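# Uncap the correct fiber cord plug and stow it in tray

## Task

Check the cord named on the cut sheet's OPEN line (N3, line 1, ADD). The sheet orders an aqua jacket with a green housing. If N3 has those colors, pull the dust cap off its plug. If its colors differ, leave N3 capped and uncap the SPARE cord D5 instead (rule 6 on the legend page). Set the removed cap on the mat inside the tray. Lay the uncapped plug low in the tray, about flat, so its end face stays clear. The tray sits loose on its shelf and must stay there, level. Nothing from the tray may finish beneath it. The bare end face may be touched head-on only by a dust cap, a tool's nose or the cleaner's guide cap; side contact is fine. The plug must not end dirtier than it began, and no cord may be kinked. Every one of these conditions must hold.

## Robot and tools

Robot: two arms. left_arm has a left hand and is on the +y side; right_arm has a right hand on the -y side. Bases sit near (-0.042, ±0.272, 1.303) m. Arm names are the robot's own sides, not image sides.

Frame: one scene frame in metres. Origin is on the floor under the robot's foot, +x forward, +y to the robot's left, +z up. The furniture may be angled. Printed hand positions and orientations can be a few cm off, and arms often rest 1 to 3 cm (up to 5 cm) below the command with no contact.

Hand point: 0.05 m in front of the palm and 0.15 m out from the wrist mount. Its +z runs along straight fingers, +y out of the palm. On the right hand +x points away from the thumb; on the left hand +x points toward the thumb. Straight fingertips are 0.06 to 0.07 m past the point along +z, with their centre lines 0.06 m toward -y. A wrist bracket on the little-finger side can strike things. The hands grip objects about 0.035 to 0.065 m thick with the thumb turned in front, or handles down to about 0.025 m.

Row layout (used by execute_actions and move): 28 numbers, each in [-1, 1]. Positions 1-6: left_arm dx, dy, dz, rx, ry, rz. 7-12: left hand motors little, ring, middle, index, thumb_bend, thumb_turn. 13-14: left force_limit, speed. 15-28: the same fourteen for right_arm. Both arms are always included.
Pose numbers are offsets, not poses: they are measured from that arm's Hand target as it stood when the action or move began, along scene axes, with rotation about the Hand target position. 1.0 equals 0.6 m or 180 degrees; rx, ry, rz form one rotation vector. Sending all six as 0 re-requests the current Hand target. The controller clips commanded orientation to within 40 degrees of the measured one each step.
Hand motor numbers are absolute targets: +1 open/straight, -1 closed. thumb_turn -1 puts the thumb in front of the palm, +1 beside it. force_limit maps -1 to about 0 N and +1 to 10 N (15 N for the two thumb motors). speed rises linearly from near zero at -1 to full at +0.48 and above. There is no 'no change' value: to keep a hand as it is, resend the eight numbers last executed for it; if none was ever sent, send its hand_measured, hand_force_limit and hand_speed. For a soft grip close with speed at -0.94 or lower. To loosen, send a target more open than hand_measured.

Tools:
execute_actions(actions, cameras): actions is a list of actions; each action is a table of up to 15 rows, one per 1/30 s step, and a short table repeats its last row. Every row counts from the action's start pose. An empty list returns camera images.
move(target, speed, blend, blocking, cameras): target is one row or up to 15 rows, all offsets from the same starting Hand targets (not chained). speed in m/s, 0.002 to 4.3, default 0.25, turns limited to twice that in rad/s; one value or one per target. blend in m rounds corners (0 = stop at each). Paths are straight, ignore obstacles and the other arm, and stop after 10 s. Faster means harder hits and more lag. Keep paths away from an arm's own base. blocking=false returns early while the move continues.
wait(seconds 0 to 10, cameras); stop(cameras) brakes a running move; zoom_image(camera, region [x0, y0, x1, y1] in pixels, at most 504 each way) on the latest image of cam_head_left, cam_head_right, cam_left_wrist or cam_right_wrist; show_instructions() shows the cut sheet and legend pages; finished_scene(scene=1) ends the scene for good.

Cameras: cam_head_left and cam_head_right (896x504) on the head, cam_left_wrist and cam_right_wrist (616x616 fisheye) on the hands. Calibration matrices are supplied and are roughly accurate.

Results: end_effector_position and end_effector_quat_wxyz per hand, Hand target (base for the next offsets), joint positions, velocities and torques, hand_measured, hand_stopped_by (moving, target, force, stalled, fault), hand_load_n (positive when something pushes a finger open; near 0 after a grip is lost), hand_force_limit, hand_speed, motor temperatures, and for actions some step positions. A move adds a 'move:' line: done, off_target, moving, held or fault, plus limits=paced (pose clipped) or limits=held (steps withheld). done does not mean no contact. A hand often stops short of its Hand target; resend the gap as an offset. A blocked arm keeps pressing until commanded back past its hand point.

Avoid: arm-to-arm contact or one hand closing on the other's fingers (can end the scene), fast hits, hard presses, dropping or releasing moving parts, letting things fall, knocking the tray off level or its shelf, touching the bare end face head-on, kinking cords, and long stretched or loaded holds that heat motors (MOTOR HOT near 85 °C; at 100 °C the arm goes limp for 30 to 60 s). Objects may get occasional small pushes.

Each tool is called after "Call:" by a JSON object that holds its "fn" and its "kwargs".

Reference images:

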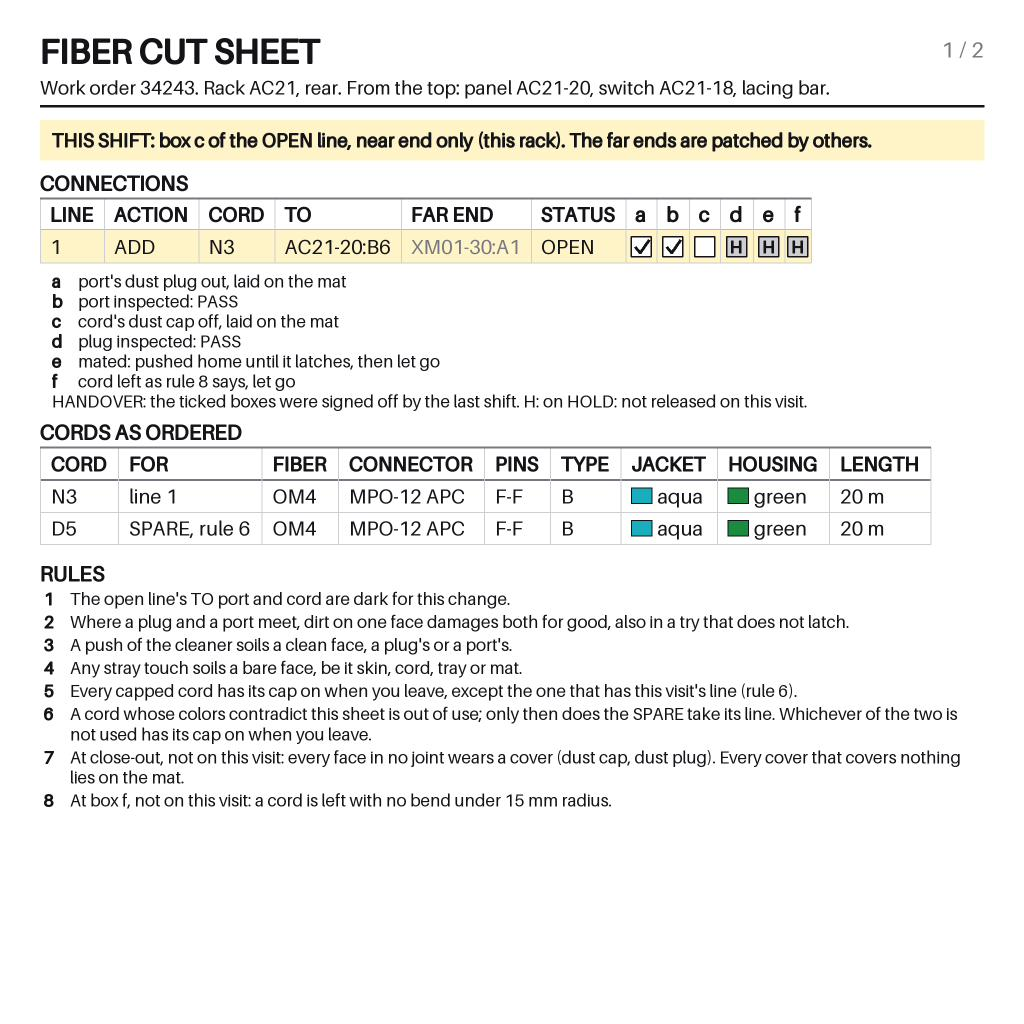

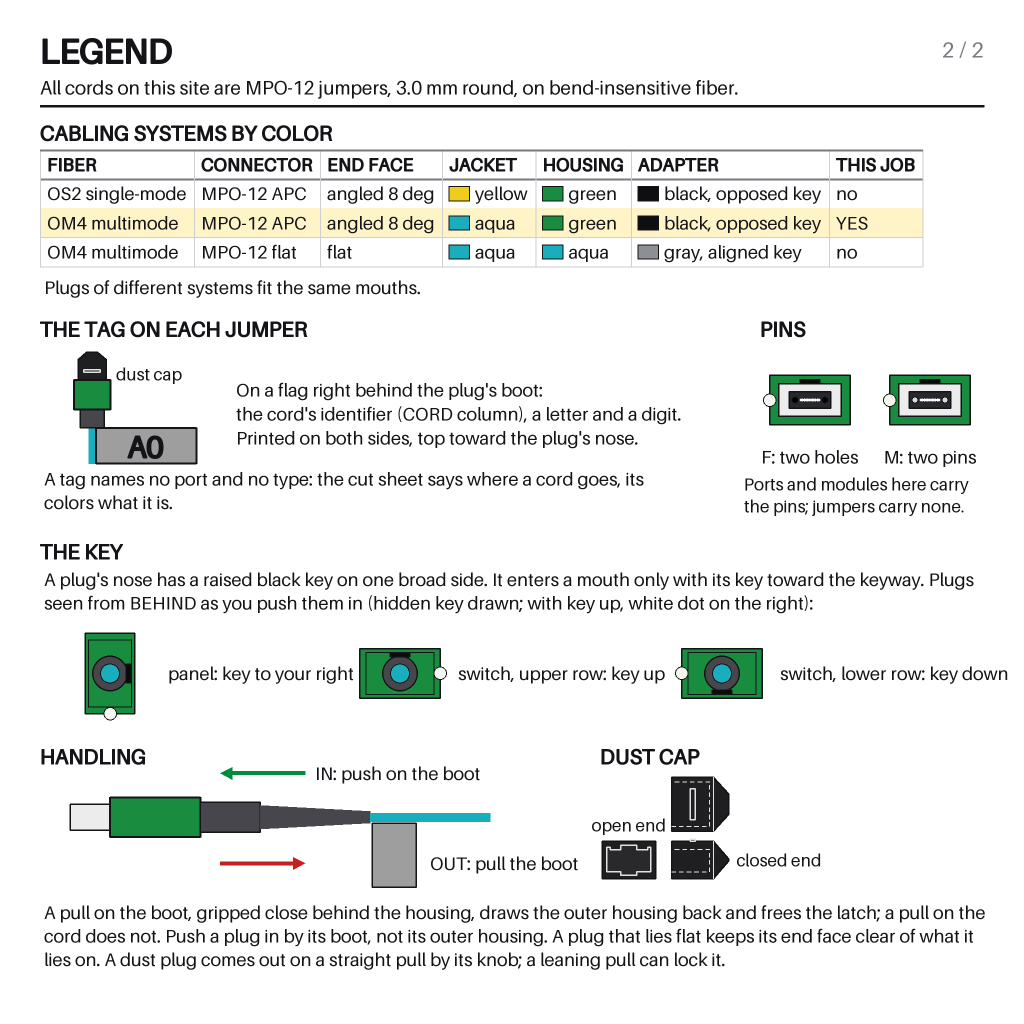

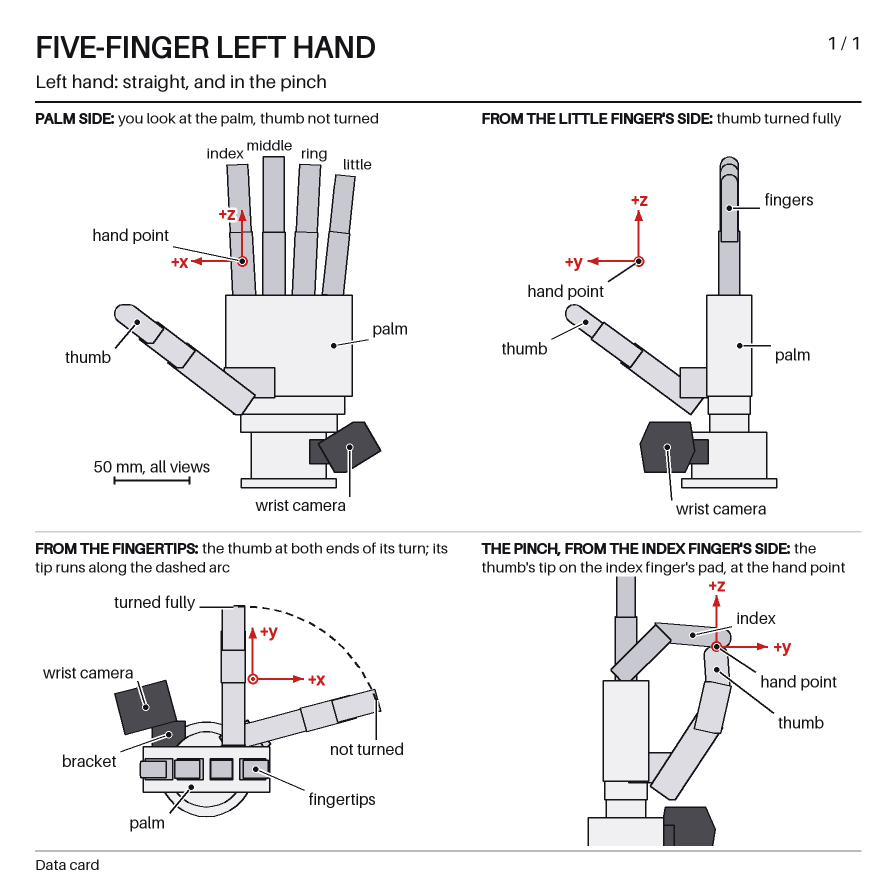

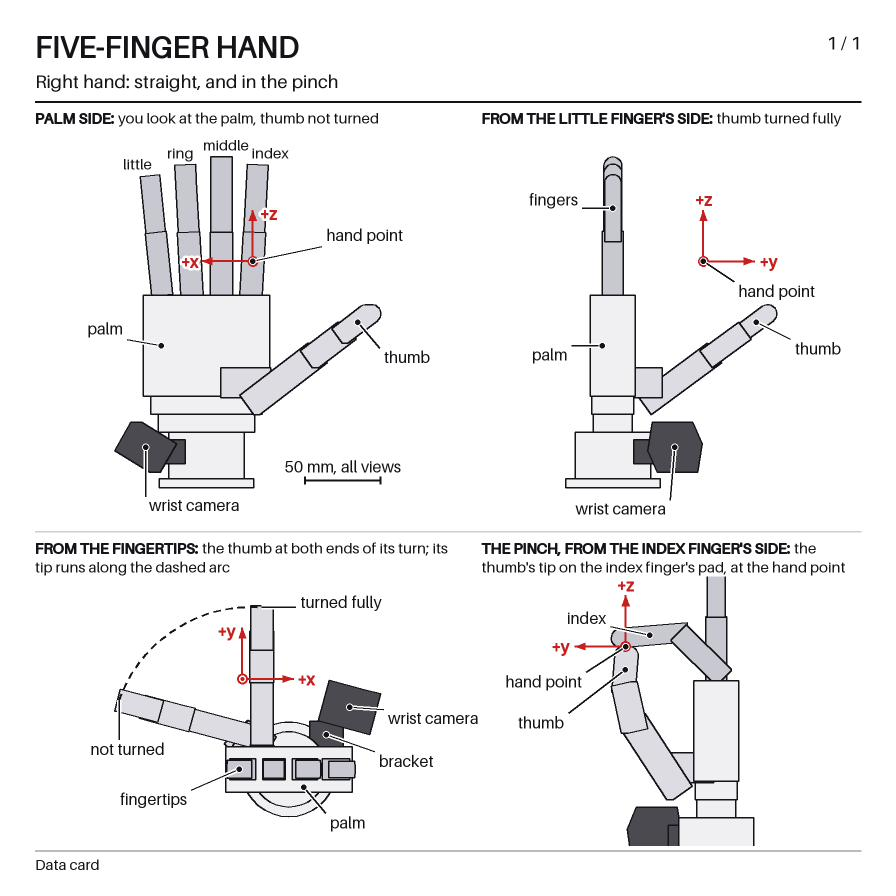

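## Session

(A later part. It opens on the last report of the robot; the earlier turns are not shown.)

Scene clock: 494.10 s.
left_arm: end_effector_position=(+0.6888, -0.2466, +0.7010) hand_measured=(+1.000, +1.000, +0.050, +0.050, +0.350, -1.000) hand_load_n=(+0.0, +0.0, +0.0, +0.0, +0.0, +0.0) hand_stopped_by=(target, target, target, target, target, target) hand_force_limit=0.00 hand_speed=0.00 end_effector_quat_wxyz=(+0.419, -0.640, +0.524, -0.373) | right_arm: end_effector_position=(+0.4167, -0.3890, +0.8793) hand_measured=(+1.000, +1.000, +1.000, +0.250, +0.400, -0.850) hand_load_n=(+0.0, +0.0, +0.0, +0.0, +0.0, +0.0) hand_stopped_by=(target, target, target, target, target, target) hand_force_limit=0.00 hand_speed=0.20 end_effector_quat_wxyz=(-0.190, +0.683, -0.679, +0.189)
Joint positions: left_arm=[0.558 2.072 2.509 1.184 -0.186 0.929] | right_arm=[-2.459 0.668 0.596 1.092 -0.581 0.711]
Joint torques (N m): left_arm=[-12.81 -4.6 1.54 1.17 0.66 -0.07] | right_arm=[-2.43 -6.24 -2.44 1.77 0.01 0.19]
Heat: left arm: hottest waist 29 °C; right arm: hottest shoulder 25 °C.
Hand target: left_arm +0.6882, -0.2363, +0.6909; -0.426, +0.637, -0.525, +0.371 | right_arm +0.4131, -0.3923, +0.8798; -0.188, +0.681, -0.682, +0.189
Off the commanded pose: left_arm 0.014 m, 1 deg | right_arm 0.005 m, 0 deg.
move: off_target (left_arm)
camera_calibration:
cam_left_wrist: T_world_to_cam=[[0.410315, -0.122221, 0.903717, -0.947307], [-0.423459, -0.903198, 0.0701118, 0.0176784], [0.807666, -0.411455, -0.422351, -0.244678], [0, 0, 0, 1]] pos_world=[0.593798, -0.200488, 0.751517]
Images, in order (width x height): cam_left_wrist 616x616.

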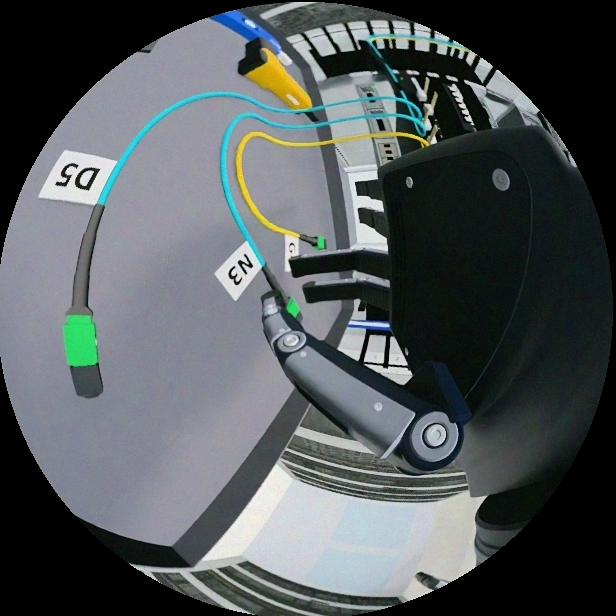

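Call:
{"fn": "move", "kwargs": {"target": [0.011,0.009,-0.012,0,0,0, 1,1,0.05,0.05,0.3,-1, 0,0, 0,0,0,0,0,0, 1,1,1,0.25,0.4,-0.85, 0,0.2], "speed": 0.05, "cameras": ["cam_left_wrist"]}}

Call:
{"fn": "zoom_image", "kwargs": {"camera": "cam_left_wrist", "region": [210, 220, 370, 360]}}

Scene clock: 512.13 s.
left_arm: end_effector_position=(+0.6995, -0.2367, +0.6974) hand_measured=(+1.000, +1.000, +0.050, +0.050, +0.300, -1.000) hand_load_n=(+0.0, +0.0, +0.0, +0.0, +0.0, +0.0) hand_stopped_by=(target, target, target, target, target, target) hand_force_limit=0.00 hand_speed=0.00 end_effector_quat_wxyz=(+0.423, -0.642, +0.520, -0.374) | right_arm: end_effector_position=(+0.4167, -0.3890, +0.8793) hand_measured=(+1.000, +1.000, +1.000, +0.250, +0.400, -0.850) hand_load_n=(+0.0, -0.5, +0.0, +0.0, +0.0, +0.0) hand_stopped_by=(target, target, target, target, target, target) hand_force_limit=0.00 hand_speed=0.20 end_effector_quat_wxyz=(-0.190, +0.683, -0.679, +0.189)
Joint positions: left_arm=[0.568 2.072 2.54 1.162 -0.186 0.916] | right_arm=[-2.459 0.668 0.596 1.092 -0.581 0.711]
Joint torques (N m): left_arm=[-12.04 -4.31 2.47 0.77 0.65 -0.04] | right_arm=[-2.43 -6.24 -2.47 1.74 0.01 0.19]
Heat: left arm: hottest waist 29 °C; right arm: hottest shoulder 25 °C.
Hand target: left_arm +0.6947, -0.2311, +0.6837; -0.425, +0.637, -0.525, +0.371 | right_arm +0.4131, -0.3923, +0.8798; -0.188, +0.681, -0.682, +0.189
Off the commanded pose: left_arm 0.016 m, 1 deg | right_arm 0.005 m, 0 deg.
move: off_target (left_arm)
camera_calibration:
cam_left_wrist: T_world_to_cam=[[0.405162, -0.117839, 0.906619, -0.944673], [-0.414748, -0.907436, 0.0674032, 0.0262225], [0.814756, -0.403328, -0.416532, -0.257808], [0, 0, 0, 1]] pos_world=[0.603672, -0.191505, 0.747305]
Images, in order (width x height): cam_left_wrist 616x616.

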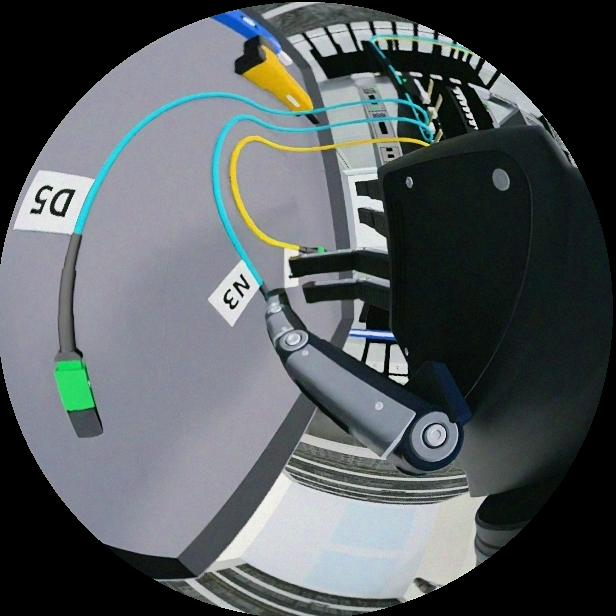

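Scaled by 3.150 from the camera's 616x616 image, which has a finer 880x880 frame.

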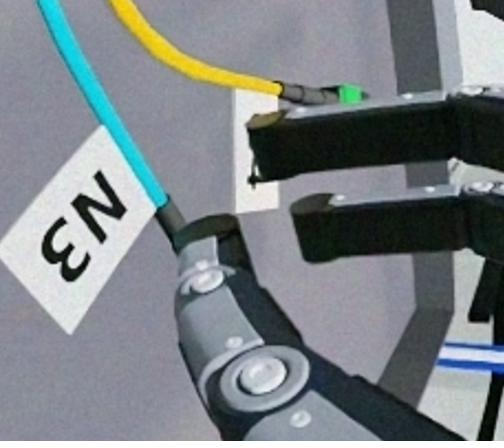

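Call:
{"fn": "move", "kwargs": {"target": [-0.009,-0.010,-0.010,0,0,0, 1,1,0.05,0.05,0.3,-1, 0,0, 0,0,0,0,0,0, 1,1,1,0.25,0.4,-0.85, 0,0.2], "speed": 0.05, "cameras": ["cam_left_wrist"]}}

Call:
{"fn": "zoom_image", "kwargs": {"camera": "cam_left_wrist", "region": [210, 220, 370, 360]}}

Scene clock: 526.93 s.
left_arm: end_effector_position=(+0.6961, -0.2419, +0.6925) hand_measured=(+1.000, +1.000, +0.050, +0.050, +0.300, -1.000) hand_load_n=(+0.0, -0.5, +0.0, +0.5, +0.0, +0.0) hand_stopped_by=(target, target, target, target, target, target) hand_force_limit=0.00 hand_speed=0.00 end_effector_quat_wxyz=(+0.423, -0.642, +0.519, -0.374) | right_arm: end_effector_position=(+0.4167, -0.3890, +0.8793) hand_measured=(+1.000, +1.000, +1.000, +0.250, +0.400, -0.850) hand_load_n=(+0.0, +0.0, +0.0, +0.0, +0.0, +0.0) hand_stopped_by=(target, target, target, target, target, target) hand_force_limit=0.00 hand_speed=0.20 end_effector_quat_wxyz=(-0.190, +0.683, -0.679, +0.189)
Joint positions: left_arm=[0.572 2.113 2.604 1.14 -0.186 0.911] | right_arm=[-2.459 0.668 0.596 1.092 -0.581 0.711]
Joint torques (N m): left_arm=[-12.4 -4.13 2.52 0.53 0.63 -0.05] | right_arm=[-2.49 -6.24 -2.47 1.77 0.01 0.18]
Heat: left arm: hottest waist 29 °C; right arm: hottest shoulder 25 °C.
Hand target: left_arm +0.6893, -0.2371, +0.6777; -0.425, +0.637, -0.525, +0.371 | right_arm +0.4131, -0.3923, +0.8798; -0.188, +0.681, -0.682, +0.189
Off the commanded pose: left_arm 0.017 m, 1 deg | right_arm 0.005 m, 0 deg.
move: off_target (left_arm)
camera_calibration:
cam_left_wrist: T_world_to_cam=[[0.404029, -0.116562, 0.907289, -0.938788], [-0.413016, -0.908239, 0.0672374, 0.0190944], [0.816198, -0.401891, -0.415097, -0.260823], [0, 0, 0, 1]] pos_world=[0.600067, -0.196907, 0.742202]
Images, in order (width x height): cam_left_wrist 616x616.

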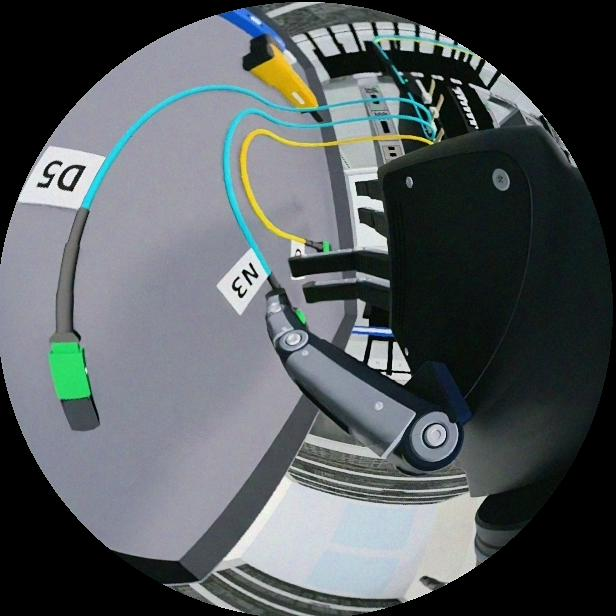

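Scaled by 3.150 from the camera's 616x616 image, which has a finer 880x880 frame.

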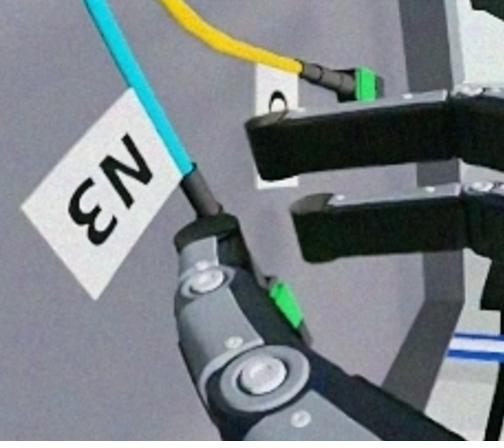

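Call:
{"fn": "move", "kwargs": {"target": [0,0,0,0,0,0, 1,1,-0.08,-0.08,0.2,-1, 0,-0.2, 0,0,0,0,0,0, 1,1,1,0.25,0.4,-0.85, 0,0.2], "speed": 0.05, "cameras": ["cam_left_wrist"]}}

Call:
{"fn": "zoom_image", "kwargs": {"camera": "cam_left_wrist", "region": [230, 230, 350, 340]}}

Scene clock: 558.53 s.
left_arm: end_effector_position=(+0.6960, -0.2420, +0.6924) hand_measured=(+1.000, +1.000, -0.080, -0.080, +0.200, -1.000) hand_load_n=(+0.0, +0.0, +0.0, +0.5, +0.0, +0.0) hand_stopped_by=(target, target, target, target, target, target) hand_force_limit=0.00 hand_speed=-0.20 end_effector_quat_wxyz=(+0.423, -0.642, +0.519, -0.374) | right_arm: end_effector_position=(+0.4167, -0.3890, +0.8793) hand_measured=(+1.000, +1.000, +1.000, +0.250, +0.400, -0.850) hand_load_n=(+0.0, +0.0, +0.0, +0.0, +0.0, +0.0) hand_stopped_by=(target, target, target, target, target, target) hand_force_limit=0.00 hand_speed=0.20 end_effector_quat_wxyz=(-0.190, +0.683, -0.679, +0.189)
Joint positions: left_arm=[0.572 2.113 2.604 1.14 -0.186 0.911] | right_arm=[-2.459 0.668 0.596 1.092 -0.581 0.711]
Joint torques (N m): left_arm=[-12.34 -3.96 2.55 0.72 0.61 -0.04] | right_arm=[-2.43 -6.24 -2.47 1.76 0.02 0.19]
Heat: left arm: hottest waist 29 °C; right arm: hottest shoulder 25 °C.
Hand target: left_arm +0.6893, -0.2372, +0.6776; -0.425, +0.637, -0.525, +0.371 | right_arm +0.4131, -0.3923, +0.8798; -0.188, +0.681, -0.682, +0.189
Off the commanded pose: left_arm 0.017 m, 1 deg | right_arm 0.005 m, 0 deg.
move: off_target (left_arm)
camera_calibration:
cam_left_wrist: T_world_to_cam=[[0.404106, -0.1162, 0.907301, -0.938681], [-0.413128, -0.908153, 0.0676953, 0.0188473], [0.816102, -0.402188, -0.414996, -0.26094], [0, 0, 0, 1]] pos_world=[0.600067, -0.196906, 0.742102]
Images, in order (width x height): cam_left_wrist 616x616.

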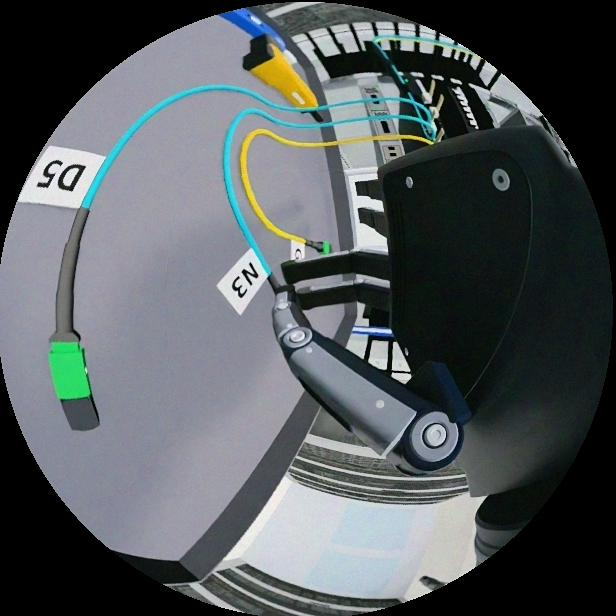

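Scaled by 4.200 from the camera's 616x616 image, which has a finer 880x880 frame.

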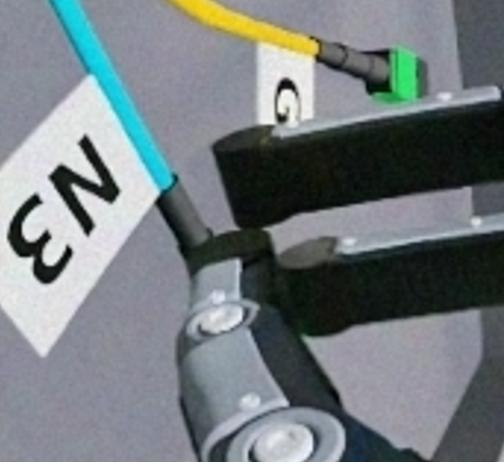

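Call:
{"fn": "move", "kwargs": {"target": [0,0,-0.008,0,0,0, 1,1,-0.08,-0.08,0.2,-1, 0,-0.2, 0,0,0,0,0,0, 1,1,1,0.25,0.4,-0.85, 0,0.2], "speed": 0.05, "cameras": ["cam_left_wrist"]}}

Call:
{"fn": "zoom_image", "kwargs": {"camera": "cam_left_wrist", "region": [230, 230, 350, 340]}}

Scene clock: 568.70 s.
left_arm: end_effector_position=(+0.6980, -0.2405, +0.6902) hand_measured=(+1.000, +1.000, -0.080, -0.080, +0.200, -1.000) hand_load_n=(+0.0, +0.0, -1.0, +0.0, +0.0, +0.0) hand_stopped_by=(target, target, target, target, target, target) hand_force_limit=0.00 hand_speed=-0.20 end_effector_quat_wxyz=(+0.425, -0.643, +0.516, -0.374) | right_arm: end_effector_position=(+0.4167, -0.3890, +0.8793) hand_measured=(+1.000, +1.000, +1.000, +0.250, +0.400, -0.850) hand_load_n=(+0.0, +0.0, +0.0, +0.0, +0.0, +0.0) hand_stopped_by=(target, target, target, target, target, target) hand_force_limit=0.00 hand_speed=0.20 end_effector_quat_wxyz=(-0.190, +0.683, -0.679, +0.189)
Joint positions: left_arm=[0.576 2.13 2.64 1.127 -0.186 0.905] | right_arm=[-2.459 0.668 0.596 1.092 -0.581 0.711]
Joint torques (N m): left_arm=[-12.4 -3.6 2.5 0.55 0.61 -0.08] | right_arm=[-2.43 -6.24 -2.48 1.77 0.01 0.19]
Heat: left arm: hottest waist 29 °C; right arm: hottest shoulder 25 °C.
Hand target: left_arm +0.6894, -0.2369, +0.6728; -0.426, +0.637, -0.525, +0.371 | right_arm +0.4131, -0.3923, +0.8798; -0.188, +0.681, -0.682, +0.189
Off the commanded pose: left_arm 0.020 m, 1 deg | right_arm 0.005 m, 0 deg.
move: off_target (left_arm)
camera_calibration:
cam_left_wrist: T_world_to_cam=[[0.401022, -0.113557, 0.909003, -0.935788], [-0.40795, -0.9106, 0.0662173, 0.0179371], [0.820218, -0.397382, -0.411496, -0.266957], [0, 0, 0, 1]] pos_world=[0.601552, -0.196016, 0.739594]
Images, in order (width x height): cam_left_wrist 616x616.

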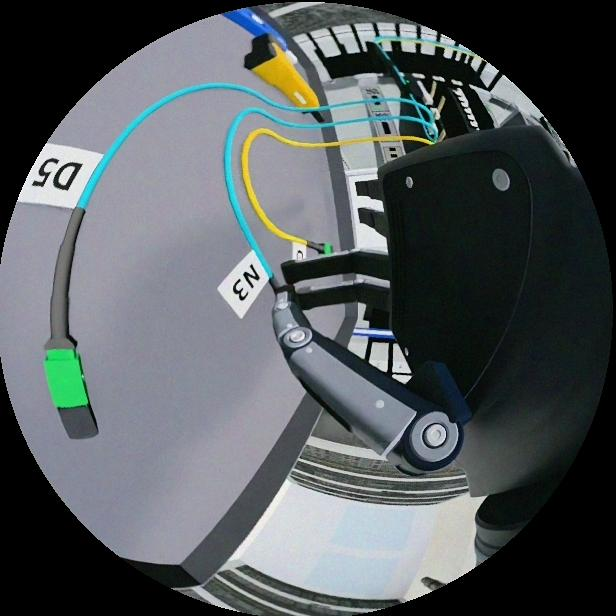

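Scaled by 4.200 from the camera's 616x616 image, which has a finer 880x880 frame.

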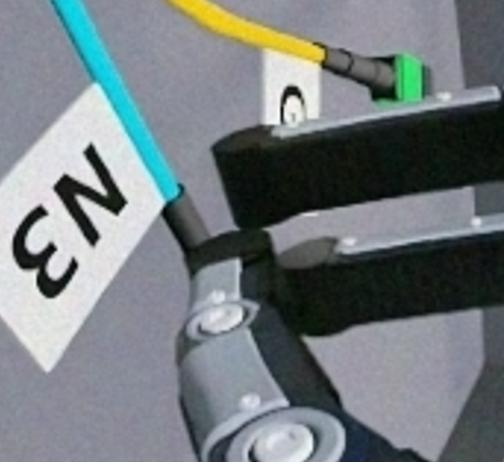

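Call:
{"fn": "move", "kwargs": {"target": [0,0,-0.003,0,0,0, 1,1,-0.35,-0.35,0.05,-1, -0.6,-0.8, 0,0,0,0,0,0, 1,1,1,0.25,0.4,-0.85, 0,0.2], "speed": 0.05, "cameras": ["cam_left_wrist"]}}

Call:
{"fn": "zoom_image", "kwargs": {"camera": "cam_left_wrist", "region": [230, 230, 350, 340]}}

Scene clock: 581.10 s.
left_arm: end_effector_position=(+0.6979, -0.2411, +0.6886) hand_measured=(+1.000, +1.000, -0.242, -0.262, +0.118, -1.000) hand_load_n=(+0.0, +0.0, +4.0, +3.0, +3.0, -2.5) hand_stopped_by=(target, target, force, force, force, target) hand_force_limit=-0.60 hand_speed=-0.80 end_effector_quat_wxyz=(+0.425, -0.643, +0.516, -0.374) | right_arm: end_effector_position=(+0.4167, -0.3890, +0.8793) hand_measured=(+1.000, +1.000, +1.000, +0.250, +0.400, -0.850) hand_load_n=(+0.0, +0.0, +0.0, +0.0, +0.0, +0.0) hand_stopped_by=(target, target, target, target, target, target) hand_force_limit=0.00 hand_speed=0.20 end_effector_quat_wxyz=(-0.190, +0.683, -0.679, +0.189)
Joint positions: left_arm=[0.578 2.14 2.659 1.117 -0.185 0.902] | right_arm=[-2.459 0.668 0.596 1.092 -0.581 0.711]
Joint torques (N m): left_arm=[-12.22 -3.72 2.67 0.51 0.58 -0.05] | right_arm=[-2.37 -6.24 -2.47 1.76 0.01 0.18]
Heat: left arm: hottest waist 29 °C; right arm: hottest shoulder 25 °C.
Hand target: left_arm +0.6893, -0.2371, +0.6710; -0.426, +0.637, -0.525, +0.371 | right_arm +0.4131, -0.3923, +0.8798; -0.188, +0.681, -0.682, +0.189
Off the commanded pose: left_arm 0.020 m, 1 deg | right_arm 0.005 m, 0 deg.
move: off_target (left_arm)
camera_calibration:
cam_left_wrist: T_world_to_cam=[[0.400813, -0.112957, 0.90917, -0.934047], [-0.408531, -0.910281, 0.0670086, 0.017392], [0.820031, -0.398282, -0.410999, -0.268244], [0, 0, 0, 1]] pos_world=[0.601452, -0.196512, 0.737793]
Images, in order (width x height): cam_left_wrist 616x616.

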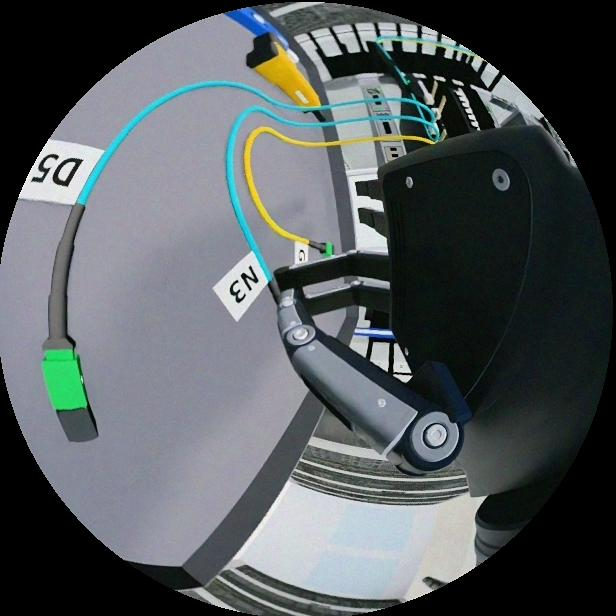

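Scaled by 4.200 from the camera's 616x616 image, which has a finer 880x880 frame.

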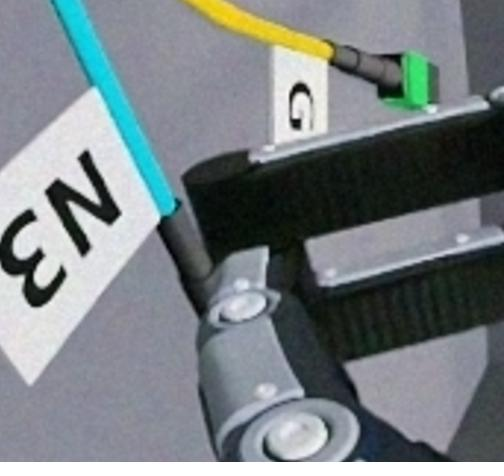

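Call:
{"fn": "move", "kwargs": {"target": [0,0,0,0,0,0, 1,1,-0.4,-0.4,0.0,-1, 0.1,-0.9, 0,0,0,0,0,0, 1,1,1,0.25,0.4,-0.85, 0,0.2], "speed": 0.05, "cameras": ["cam_left_wrist"]}}

Call:
{"fn": "zoom_image", "kwargs": {"camera": "cam_left_wrist", "region": [230, 230, 350, 340]}}

Scene clock: 593.53 s.
left_arm: end_effector_position=(+0.6981, -0.2412, +0.6885) hand_measured=(+1.000, +1.000, -0.248, -0.278, +0.104, -1.000) hand_load_n=(+0.0, +0.0, +6.5, +7.5, +9.0, -2.5) hand_stopped_by=(target, target, force, force, force, target) hand_force_limit=0.10 hand_speed=-0.90 end_effector_quat_wxyz=(+0.425, -0.643, +0.516, -0.375) | right_arm: end_effector_position=(+0.4167, -0.3890, +0.8793) hand_measured=(+1.000, +1.000, +1.000, +0.250, +0.400, -0.850) hand_load_n=(+0.0, +0.0, +0.0, +0.0, +0.0, +0.0) hand_stopped_by=(target, target, target, target, target, target) hand_force_limit=0.00 hand_speed=0.20 end_effector_quat_wxyz=(-0.190, +0.683, -0.679, +0.189)
Joint positions: left_arm=[0.578 2.14 2.66 1.116 -0.185 0.902] | right_arm=[-2.459 0.668 0.596 1.092 -0.581 0.711]
Joint torques (N m): left_arm=[-12.22 -3.66 2.77 0.55 0.56 -0.07] | right_arm=[-2.43 -6.24 -2.45 1.76 0.01 0.19]
Heat: left arm: hottest waist 29 °C; right arm: hottest shoulder 25 °C.
Hand target: left_arm +0.6893, -0.2371, +0.6710; -0.425, +0.637, -0.525, +0.371 | right_arm +0.4131, -0.3923, +0.8798; -0.188, +0.681, -0.682, +0.189
Off the commanded pose: left_arm 0.020 m, 1 deg | right_arm 0.005 m, 0 deg.
move: off_target (left_arm)
camera_calibration:
cam_left_wrist: T_world_to_cam=[[0.401078, -0.112682, 0.909087, -0.934211], [-0.408925, -0.91006, 0.0676096, 0.0173539], [0.819705, -0.398865, -0.411083, -0.268347], [0, 0, 0, 1]] pos_world=[0.601753, -0.19651, 0.737793]
Images, in order (width x height): cam_left_wrist 616x616.

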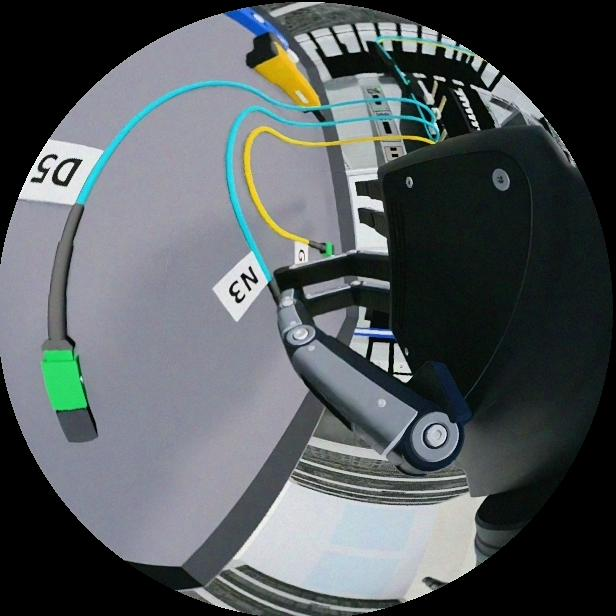

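Scaled by 4.200 from the camera's 616x616 image, which has a finer 880x880 frame.

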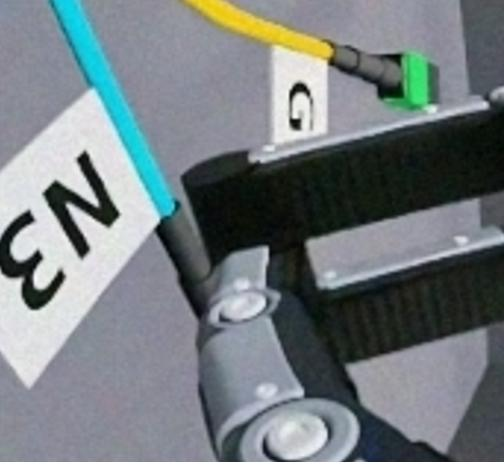

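Call:
{"fn": "move", "kwargs": {"target": [0,0,0.058,0,0,0, 1,1,-0.4,-0.4,0.0,-1, 0.1,-0.9, 0,0,0,0,0,0, 1,1,1,0.25,0.4,-0.85, 0,0.2], "speed": 0.04, "cameras": ["cam_left_wrist"]}}

Call:
{"fn": "zoom_image", "kwargs": {"camera": "cam_left_wrist", "region": [210, 210, 370, 350]}}

Scene clock: 602.90 s.
left_arm: end_effector_position=(+0.6857, -0.2382, +0.6988) hand_measured=(+1.000, +1.000, -0.248, -0.278, +0.104, -1.000) hand_load_n=(+0.0, +0.0, +7.0, +7.5, +9.0, -3.0) hand_stopped_by=(target, target, force, force, force, target) hand_force_limit=0.10 hand_speed=-0.90 end_effector_quat_wxyz=(+0.422, -0.636, +0.530, -0.371) | right_arm: end_effector_position=(+0.4167, -0.3890, +0.8793) hand_measured=(+1.000, +1.000, +1.000, +0.250, +0.400, -0.850) hand_load_n=(+0.0, +0.0, +0.0, +0.0, +0.0, +0.0) hand_stopped_by=(target, target, target, target, target, target) hand_force_limit=0.00 hand_speed=0.20 end_effector_quat_wxyz=(-0.190, +0.683, -0.679, +0.189)
Joint positions: left_arm=[0.568 2.04 2.447 1.21 -0.185 0.934] | right_arm=[-2.459 0.668 0.596 1.092 -0.581 0.711]
Joint torques (N m): left_arm=[-14.27 -5.48 0.51 1.52 0.68 0.09] | right_arm=[-2.37 -6.18 -2.44 1.76 0.01 0.19]
Heat: left arm: hottest waist 29 °C; right arm: hottest shoulder 25 °C.
Hand target: left_arm +0.6893, -0.2371, +0.7058; -0.425, +0.637, -0.525, +0.371 | right_arm +0.4131, -0.3923, +0.8798; -0.188, +0.681, -0.682, +0.189
Off the commanded pose: left_arm 0.008 m, 1 deg | right_arm 0.005 m, 0 deg.
move: done
camera_calibration:
cam_left_wrist: T_world_to_cam=[[0.410633, -0.137979, 0.9013, -0.94542], [-0.4295, -0.901221, 0.0577136, 0.0374472], [0.804307, -0.410808, -0.429333, -0.232254], [0, 0, 0, 1]] pos_world=[0.591108, -0.192112, 0.750233]
Images, in order (width x height): cam_left_wrist 616x616.

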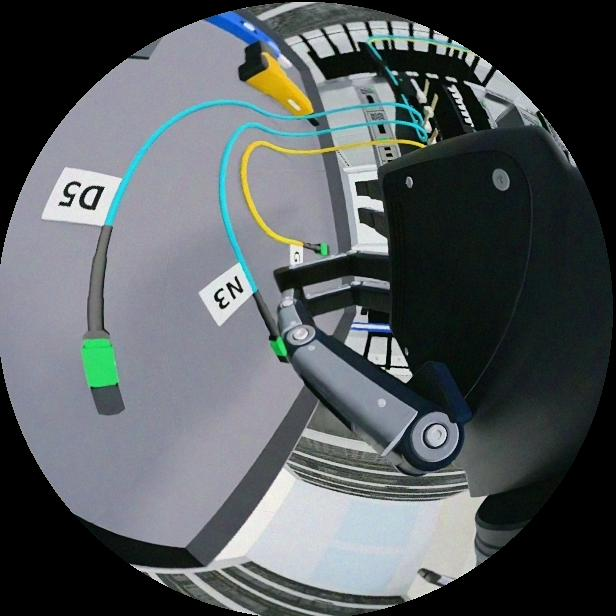

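Scaled by 3.150 from the camera's 616x616 image, which has a finer 880x880 frame.

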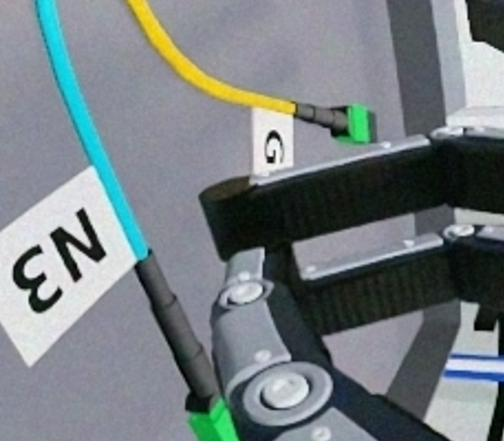

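Call:
{"fn": "move", "kwargs": {"target": [0,0,0.01,0,0,0, 1,1,0.1,0.1,0.35,-0.87, 0.1,-0.5, 0,0,0,0,0,0, 1,1,1,0.25,0.4,-0.85, 0,0.2], "speed": 0.04, "cameras": ["cam_left_wrist"]}}

Call:
{"fn": "zoom_image", "kwargs": {"camera": "cam_left_wrist", "region": [210, 230, 370, 370]}}

Scene clock: 659.13 s.
left_arm: end_effector_position=(+0.6846, -0.2390, +0.7041) hand_measured=(+1.000, +1.000, +0.100, +0.100, +0.350, -0.870) hand_load_n=(+0.0, +0.0, +0.0, +0.0, +0.0, +0.0) hand_stopped_by=(target, target, target, target, target, target) hand_force_limit=0.10 hand_speed=-0.50 end_effector_quat_wxyz=(+0.422, -0.636, +0.530, -0.370) | right_arm: end_effector_position=(+0.4167, -0.3890, +0.8793) hand_measured=(+1.000, +1.000, +1.000, +0.250, +0.400, -0.850) hand_load_n=(+0.0, +0.0, +0.0, +0.0, +0.0, +0.0) hand_stopped_by=(target, target, target, target, target, target) hand_force_limit=0.00 hand_speed=0.20 end_effector_quat_wxyz=(-0.190, +0.683, -0.679, +0.189)
Joint positions: left_arm=[0.561 2.025 2.417 1.227 -0.185 0.943] | right_arm=[-2.459 0.668 0.596 1.092 -0.581 0.711]
Joint torques (N m): left_arm=[-14.39 -5.48 0.24 1.58 0.69 0.05] | right_arm=[-2.43 -6.3 -2.47 1.77 0.01 0.19]
Motor temperatures (°C): left_arm=[30 21 22 24 24 22] | right_arm=[23 25 22 21 19 21]
Heat: left arm: hottest waist 30 °C; right arm: hottest shoulder 25 °C.
Hand target: left_arm +0.6894, -0.2371, +0.7119; -0.425, +0.637, -0.525, +0.371 | right_arm +0.4131, -0.3923, +0.8798; -0.188, +0.681, -0.682, +0.189
Off the commanded pose: left_arm 0.009 m, 1 deg | right_arm 0.005 m, 0 deg.
move: done
camera_calibration:
cam_left_wrist: T_world_to_cam=[[0.411377, -0.138636, 0.90086, -0.950078], [-0.430273, -0.900843, 0.0578502, 0.0364656], [0.803513, -0.411414, -0.430238, -0.228347], [0, 0, 0, 1]] pos_world=[0.590011, -0.192811, 0.755534]
Images, in order (width x height): cam_left_wrist 616x616.

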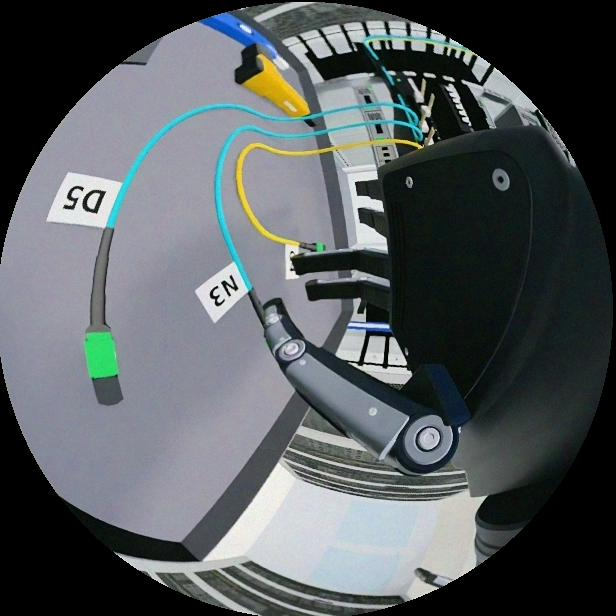

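Scaled by 3.150 from the camera's 616x616 image, which has a finer 880x880 frame.

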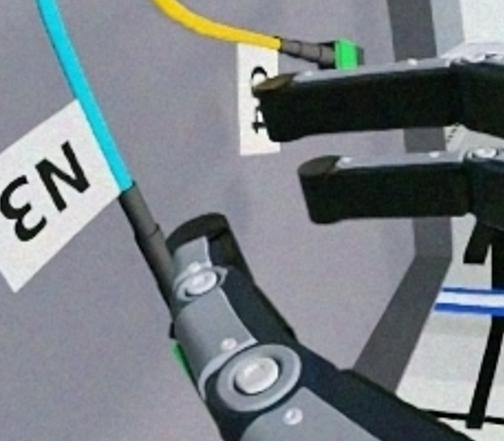

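Call:
{"fn": "move", "kwargs": {"target": [-0.019,-0.013,-0.01,0.0071,0.0438,0, 1,1,0,0,0.35,-0.87, 0.1,-0.5, 0,0,0,0,0,0, 1,1,1,0.25,0.4,-0.85, 0,0.2], "speed": 0.04, "cameras": ["cam_left_wrist"]}}

Call:
{"fn": "zoom_image", "kwargs": {"camera": "cam_left_wrist", "region": [210, 230, 370, 370]}}

Scene clock: 710.27 s.
left_arm: end_effector_position=(+0.6731, -0.2438, +0.7008) hand_measured=(+1.000, +1.000, +0.000, +0.000, +0.350, -0.870) hand_load_n=(+0.0, +0.0, +0.0, +0.0, +0.0, +0.0) hand_stopped_by=(target, target, target, target, target, target) hand_force_limit=0.10 hand_speed=-0.50 end_effector_quat_wxyz=(+0.399, -0.655, +0.556, -0.321) | right_arm: end_effector_position=(+0.4167, -0.3890, +0.8793) hand_measured=(+1.000, +1.000, +1.000, +0.250, +0.400, -0.850) hand_load_n=(+0.0, +0.0, +0.0, +0.0, +0.0, +0.0) hand_stopped_by=(target, target, target, target, target, target) hand_force_limit=0.00 hand_speed=0.20 end_effector_quat_wxyz=(-0.190, +0.683, -0.679, +0.189)
Joint positions: left_arm=[0.528 2.017 2.408 1.195 -0.299 1.004] | right_arm=[-2.459 0.668 0.596 1.092 -0.581 0.711]
Joint torques (N m): left_arm=[-14.68 -5.3 0.62 0.65 0.43 0.05] | right_arm=[-2.43 -6.3 -2.47 1.78 0.01 0.19]
Heat: left arm: hottest waist 31 °C; right arm: hottest shoulder 25 °C.
Hand target: left_arm +0.6778, -0.2451, +0.7059; -0.395, +0.656, -0.558, +0.320 | right_arm +0.4131, -0.3923, +0.8798; -0.188, +0.681, -0.682, +0.189
Off the commanded pose: left_arm 0.007 m, 0 deg | right_arm 0.005 m, 0 deg.
move: done
camera_calibration:
cam_left_wrist: T_world_to_cam=[[0.521341, -0.155866, 0.838993, -0.977883], [-0.409832, -0.908101, 0.0859607, -0.00782971], [0.748493, -0.388661, -0.537309, -0.104897], [0, 0, 0, 1]] pos_world=[0.585116, -0.200298, 0.764748]
Images, in order (width x height): cam_left_wrist 616x616.

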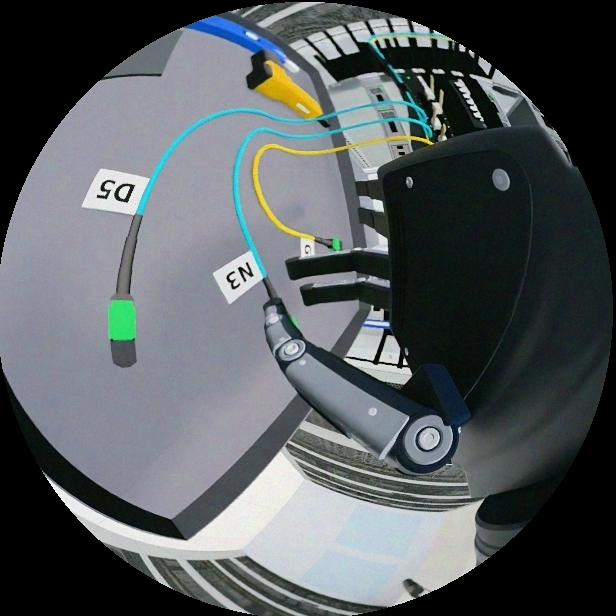

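Scaled by 3.150 from the camera's 616x616 image, which has a finer 880x880 frame.

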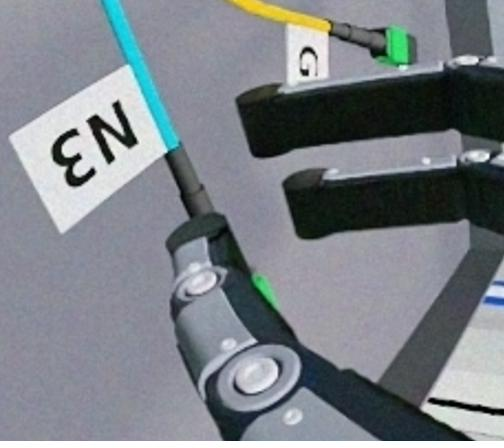

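Call:
{"fn": "move", "kwargs": {"target": [0,-0.006,-0.016,0,0,0, 1,1,0,0,0.35,-0.87, 0.1,-0.5, 0,0,0,0,0,0, 1,1,1,0.25,0.4,-0.85, 0,0.2], "speed": 0.04, "cameras": ["cam_left_wrist"]}}

Call:
{"fn": "zoom_image", "kwargs": {"camera": "cam_left_wrist", "region": [230, 230, 350, 340]}}

Scene clock: 726.17 s.
left_arm: end_effector_position=(+0.6821, -0.2432, +0.6987) hand_measured=(+1.000, +1.000, +0.000, +0.000, +0.350, -0.870) hand_load_n=(+0.0, +0.0, +0.0, +0.0, +0.0, +0.0) hand_stopped_by=(target, target, target, target, target, target) hand_force_limit=0.10 hand_speed=-0.50 end_effector_quat_wxyz=(+0.400, -0.655, +0.555, -0.320) | right_arm: end_effector_position=(+0.4167, -0.3890, +0.8793) hand_measured=(+1.000, +1.000, +1.000, +0.250, +0.400, -0.850) hand_load_n=(-0.5, +0.0, +0.0, +0.0, +0.0, +0.0) hand_stopped_by=(target, target, target, target, target, target) hand_force_limit=0.00 hand_speed=0.20 end_effector_quat_wxyz=(-0.190, +0.683, -0.679, +0.189)
Joint positions: left_arm=[0.528 2.037 2.466 1.159 -0.299 1.004] | right_arm=[-2.459 0.668 0.596 1.092 -0.581 0.711]
Joint torques (N m): left_arm=[-14.15 -3.66 1.88 0.59 0.47 -0.01] | right_arm=[-2.37 -6.24 -2.45 1.76 0.02 0.19]
Heat: left arm: hottest waist 31 °C; right arm: hottest shoulder 25 °C.
Hand target: left_arm +0.6778, -0.2486, +0.6963; -0.395, +0.656, -0.557, +0.320 | right_arm +0.4131, -0.3923, +0.8798; -0.188, +0.681, -0.682, +0.189
Off the commanded pose: left_arm 0.007 m, 1 deg | right_arm 0.005 m, 0 deg.
move: done
camera_calibration:
cam_left_wrist: T_world_to_cam=[[0.520871, -0.155564, 0.839341, -0.980638], [-0.407966, -0.909061, 0.0846856, -0.00406428], [0.749838, -0.386533, -0.536969, -0.113203], [0, 0, 0, 1]] pos_world=[0.594012, -0.200003, 0.762647]
Images, in order (width x height): cam_left_wrist 616x616.

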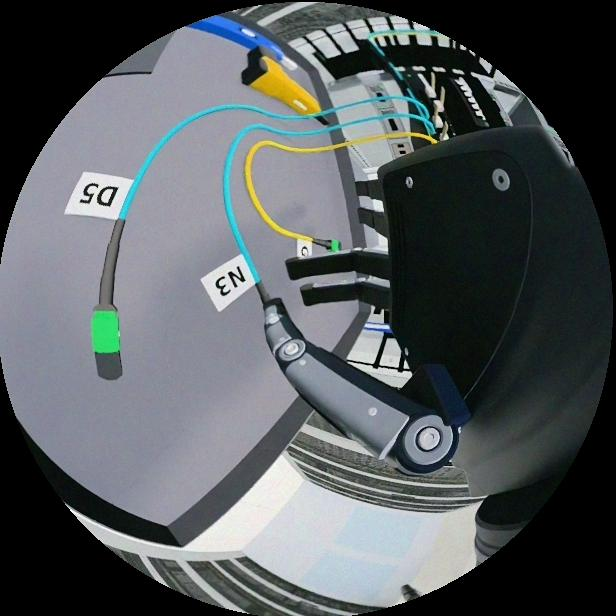

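Scaled by 4.200 from the camera's 616x616 image, which has a finer 880x880 frame.

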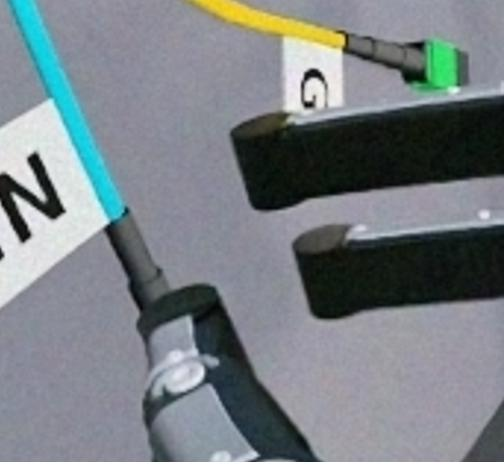

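Call:
{"fn": "move", "kwargs": {"target": [-0.017,-0.003,-0.010,0,0,0, 1,1,0,0,0.35,-0.87, 0.1,-0.5, 0,0,0,0,0,0, 1,1,1,0.25,0.4,-0.85, 0,0.2], "speed": 0.04, "cameras": ["cam_left_wrist"]}}

Call:
{"fn": "zoom_image", "kwargs": {"camera": "cam_left_wrist", "region": [230, 230, 350, 340]}}

Scene clock: 737.43 s.
left_arm: end_effector_position=(+0.6759, -0.2492, +0.6971) hand_measured=(+1.000, +1.000, +0.000, +0.000, +0.350, -0.870) hand_load_n=(+0.0, +0.0, +0.5, +0.0, +0.5, +0.0) hand_stopped_by=(target, target, target, target, target, target) hand_force_limit=0.10 hand_speed=-0.50 end_effector_quat_wxyz=(+0.395, -0.656, +0.556, -0.322) | right_arm: end_effector_position=(+0.4167, -0.3890, +0.8793) hand_measured=(+1.000, +1.000, +1.000, +0.250, +0.400, -0.850) hand_load_n=(+0.0, -0.5, +0.0, +0.0, +0.0, +0.0) hand_stopped_by=(target, target, target, target, target, target) hand_force_limit=0.00 hand_speed=0.20 end_effector_quat_wxyz=(-0.190, +0.683, -0.679, +0.189)
Joint positions: left_arm=[0.528 2.046 2.466 1.159 -0.299 0.998] | right_arm=[-2.459 0.668 0.596 1.092 -0.581 0.711]
Joint torques (N m): left_arm=[-13.16 -4.01 1.21 1.09 0.46 -0.07] | right_arm=[-2.49 -6.24 -2.45 1.78 0.01 0.19]
Heat: left arm: hottest waist 31 °C; right arm: hottest shoulder 25 °C.
Hand target: left_arm +0.6677, -0.2504, +0.6903; -0.395, +0.656, -0.557, +0.320 | right_arm +0.4131, -0.3923, +0.8798; -0.188, +0.681, -0.682, +0.189
Off the commanded pose: left_arm 0.011 m, 0 deg | right_arm 0.005 m, 0 deg.
move: off_target (left_arm)
camera_calibration:
cam_left_wrist: T_world_to_cam=[[0.523166, -0.15151, 0.838655, -0.977081], [-0.411729, -0.906541, 0.0930692, -0.0146421], [0.746174, -0.393989, -0.536653, -0.111338], [0, 0, 0, 1]] pos_world=[0.588225, -0.205177, 0.761046]
Images, in order (width x height): cam_left_wrist 616x616.

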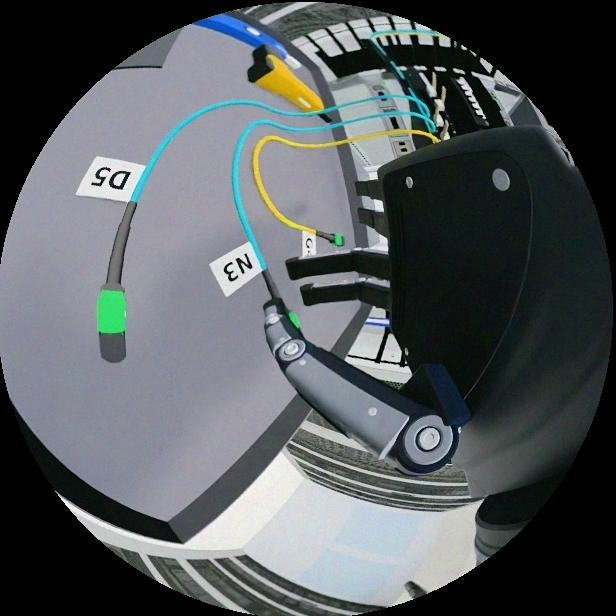

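Scaled by 4.200 from the camera's 616x616 image, which has a finer 880x880 frame.

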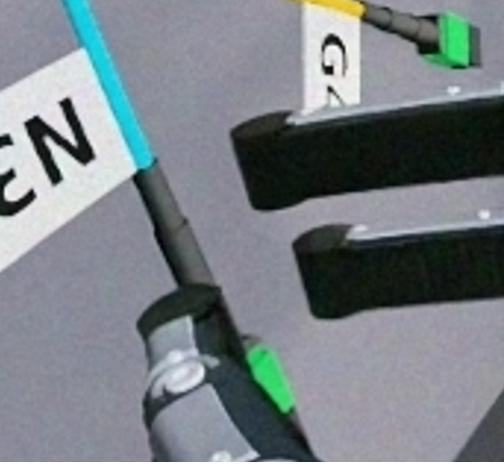

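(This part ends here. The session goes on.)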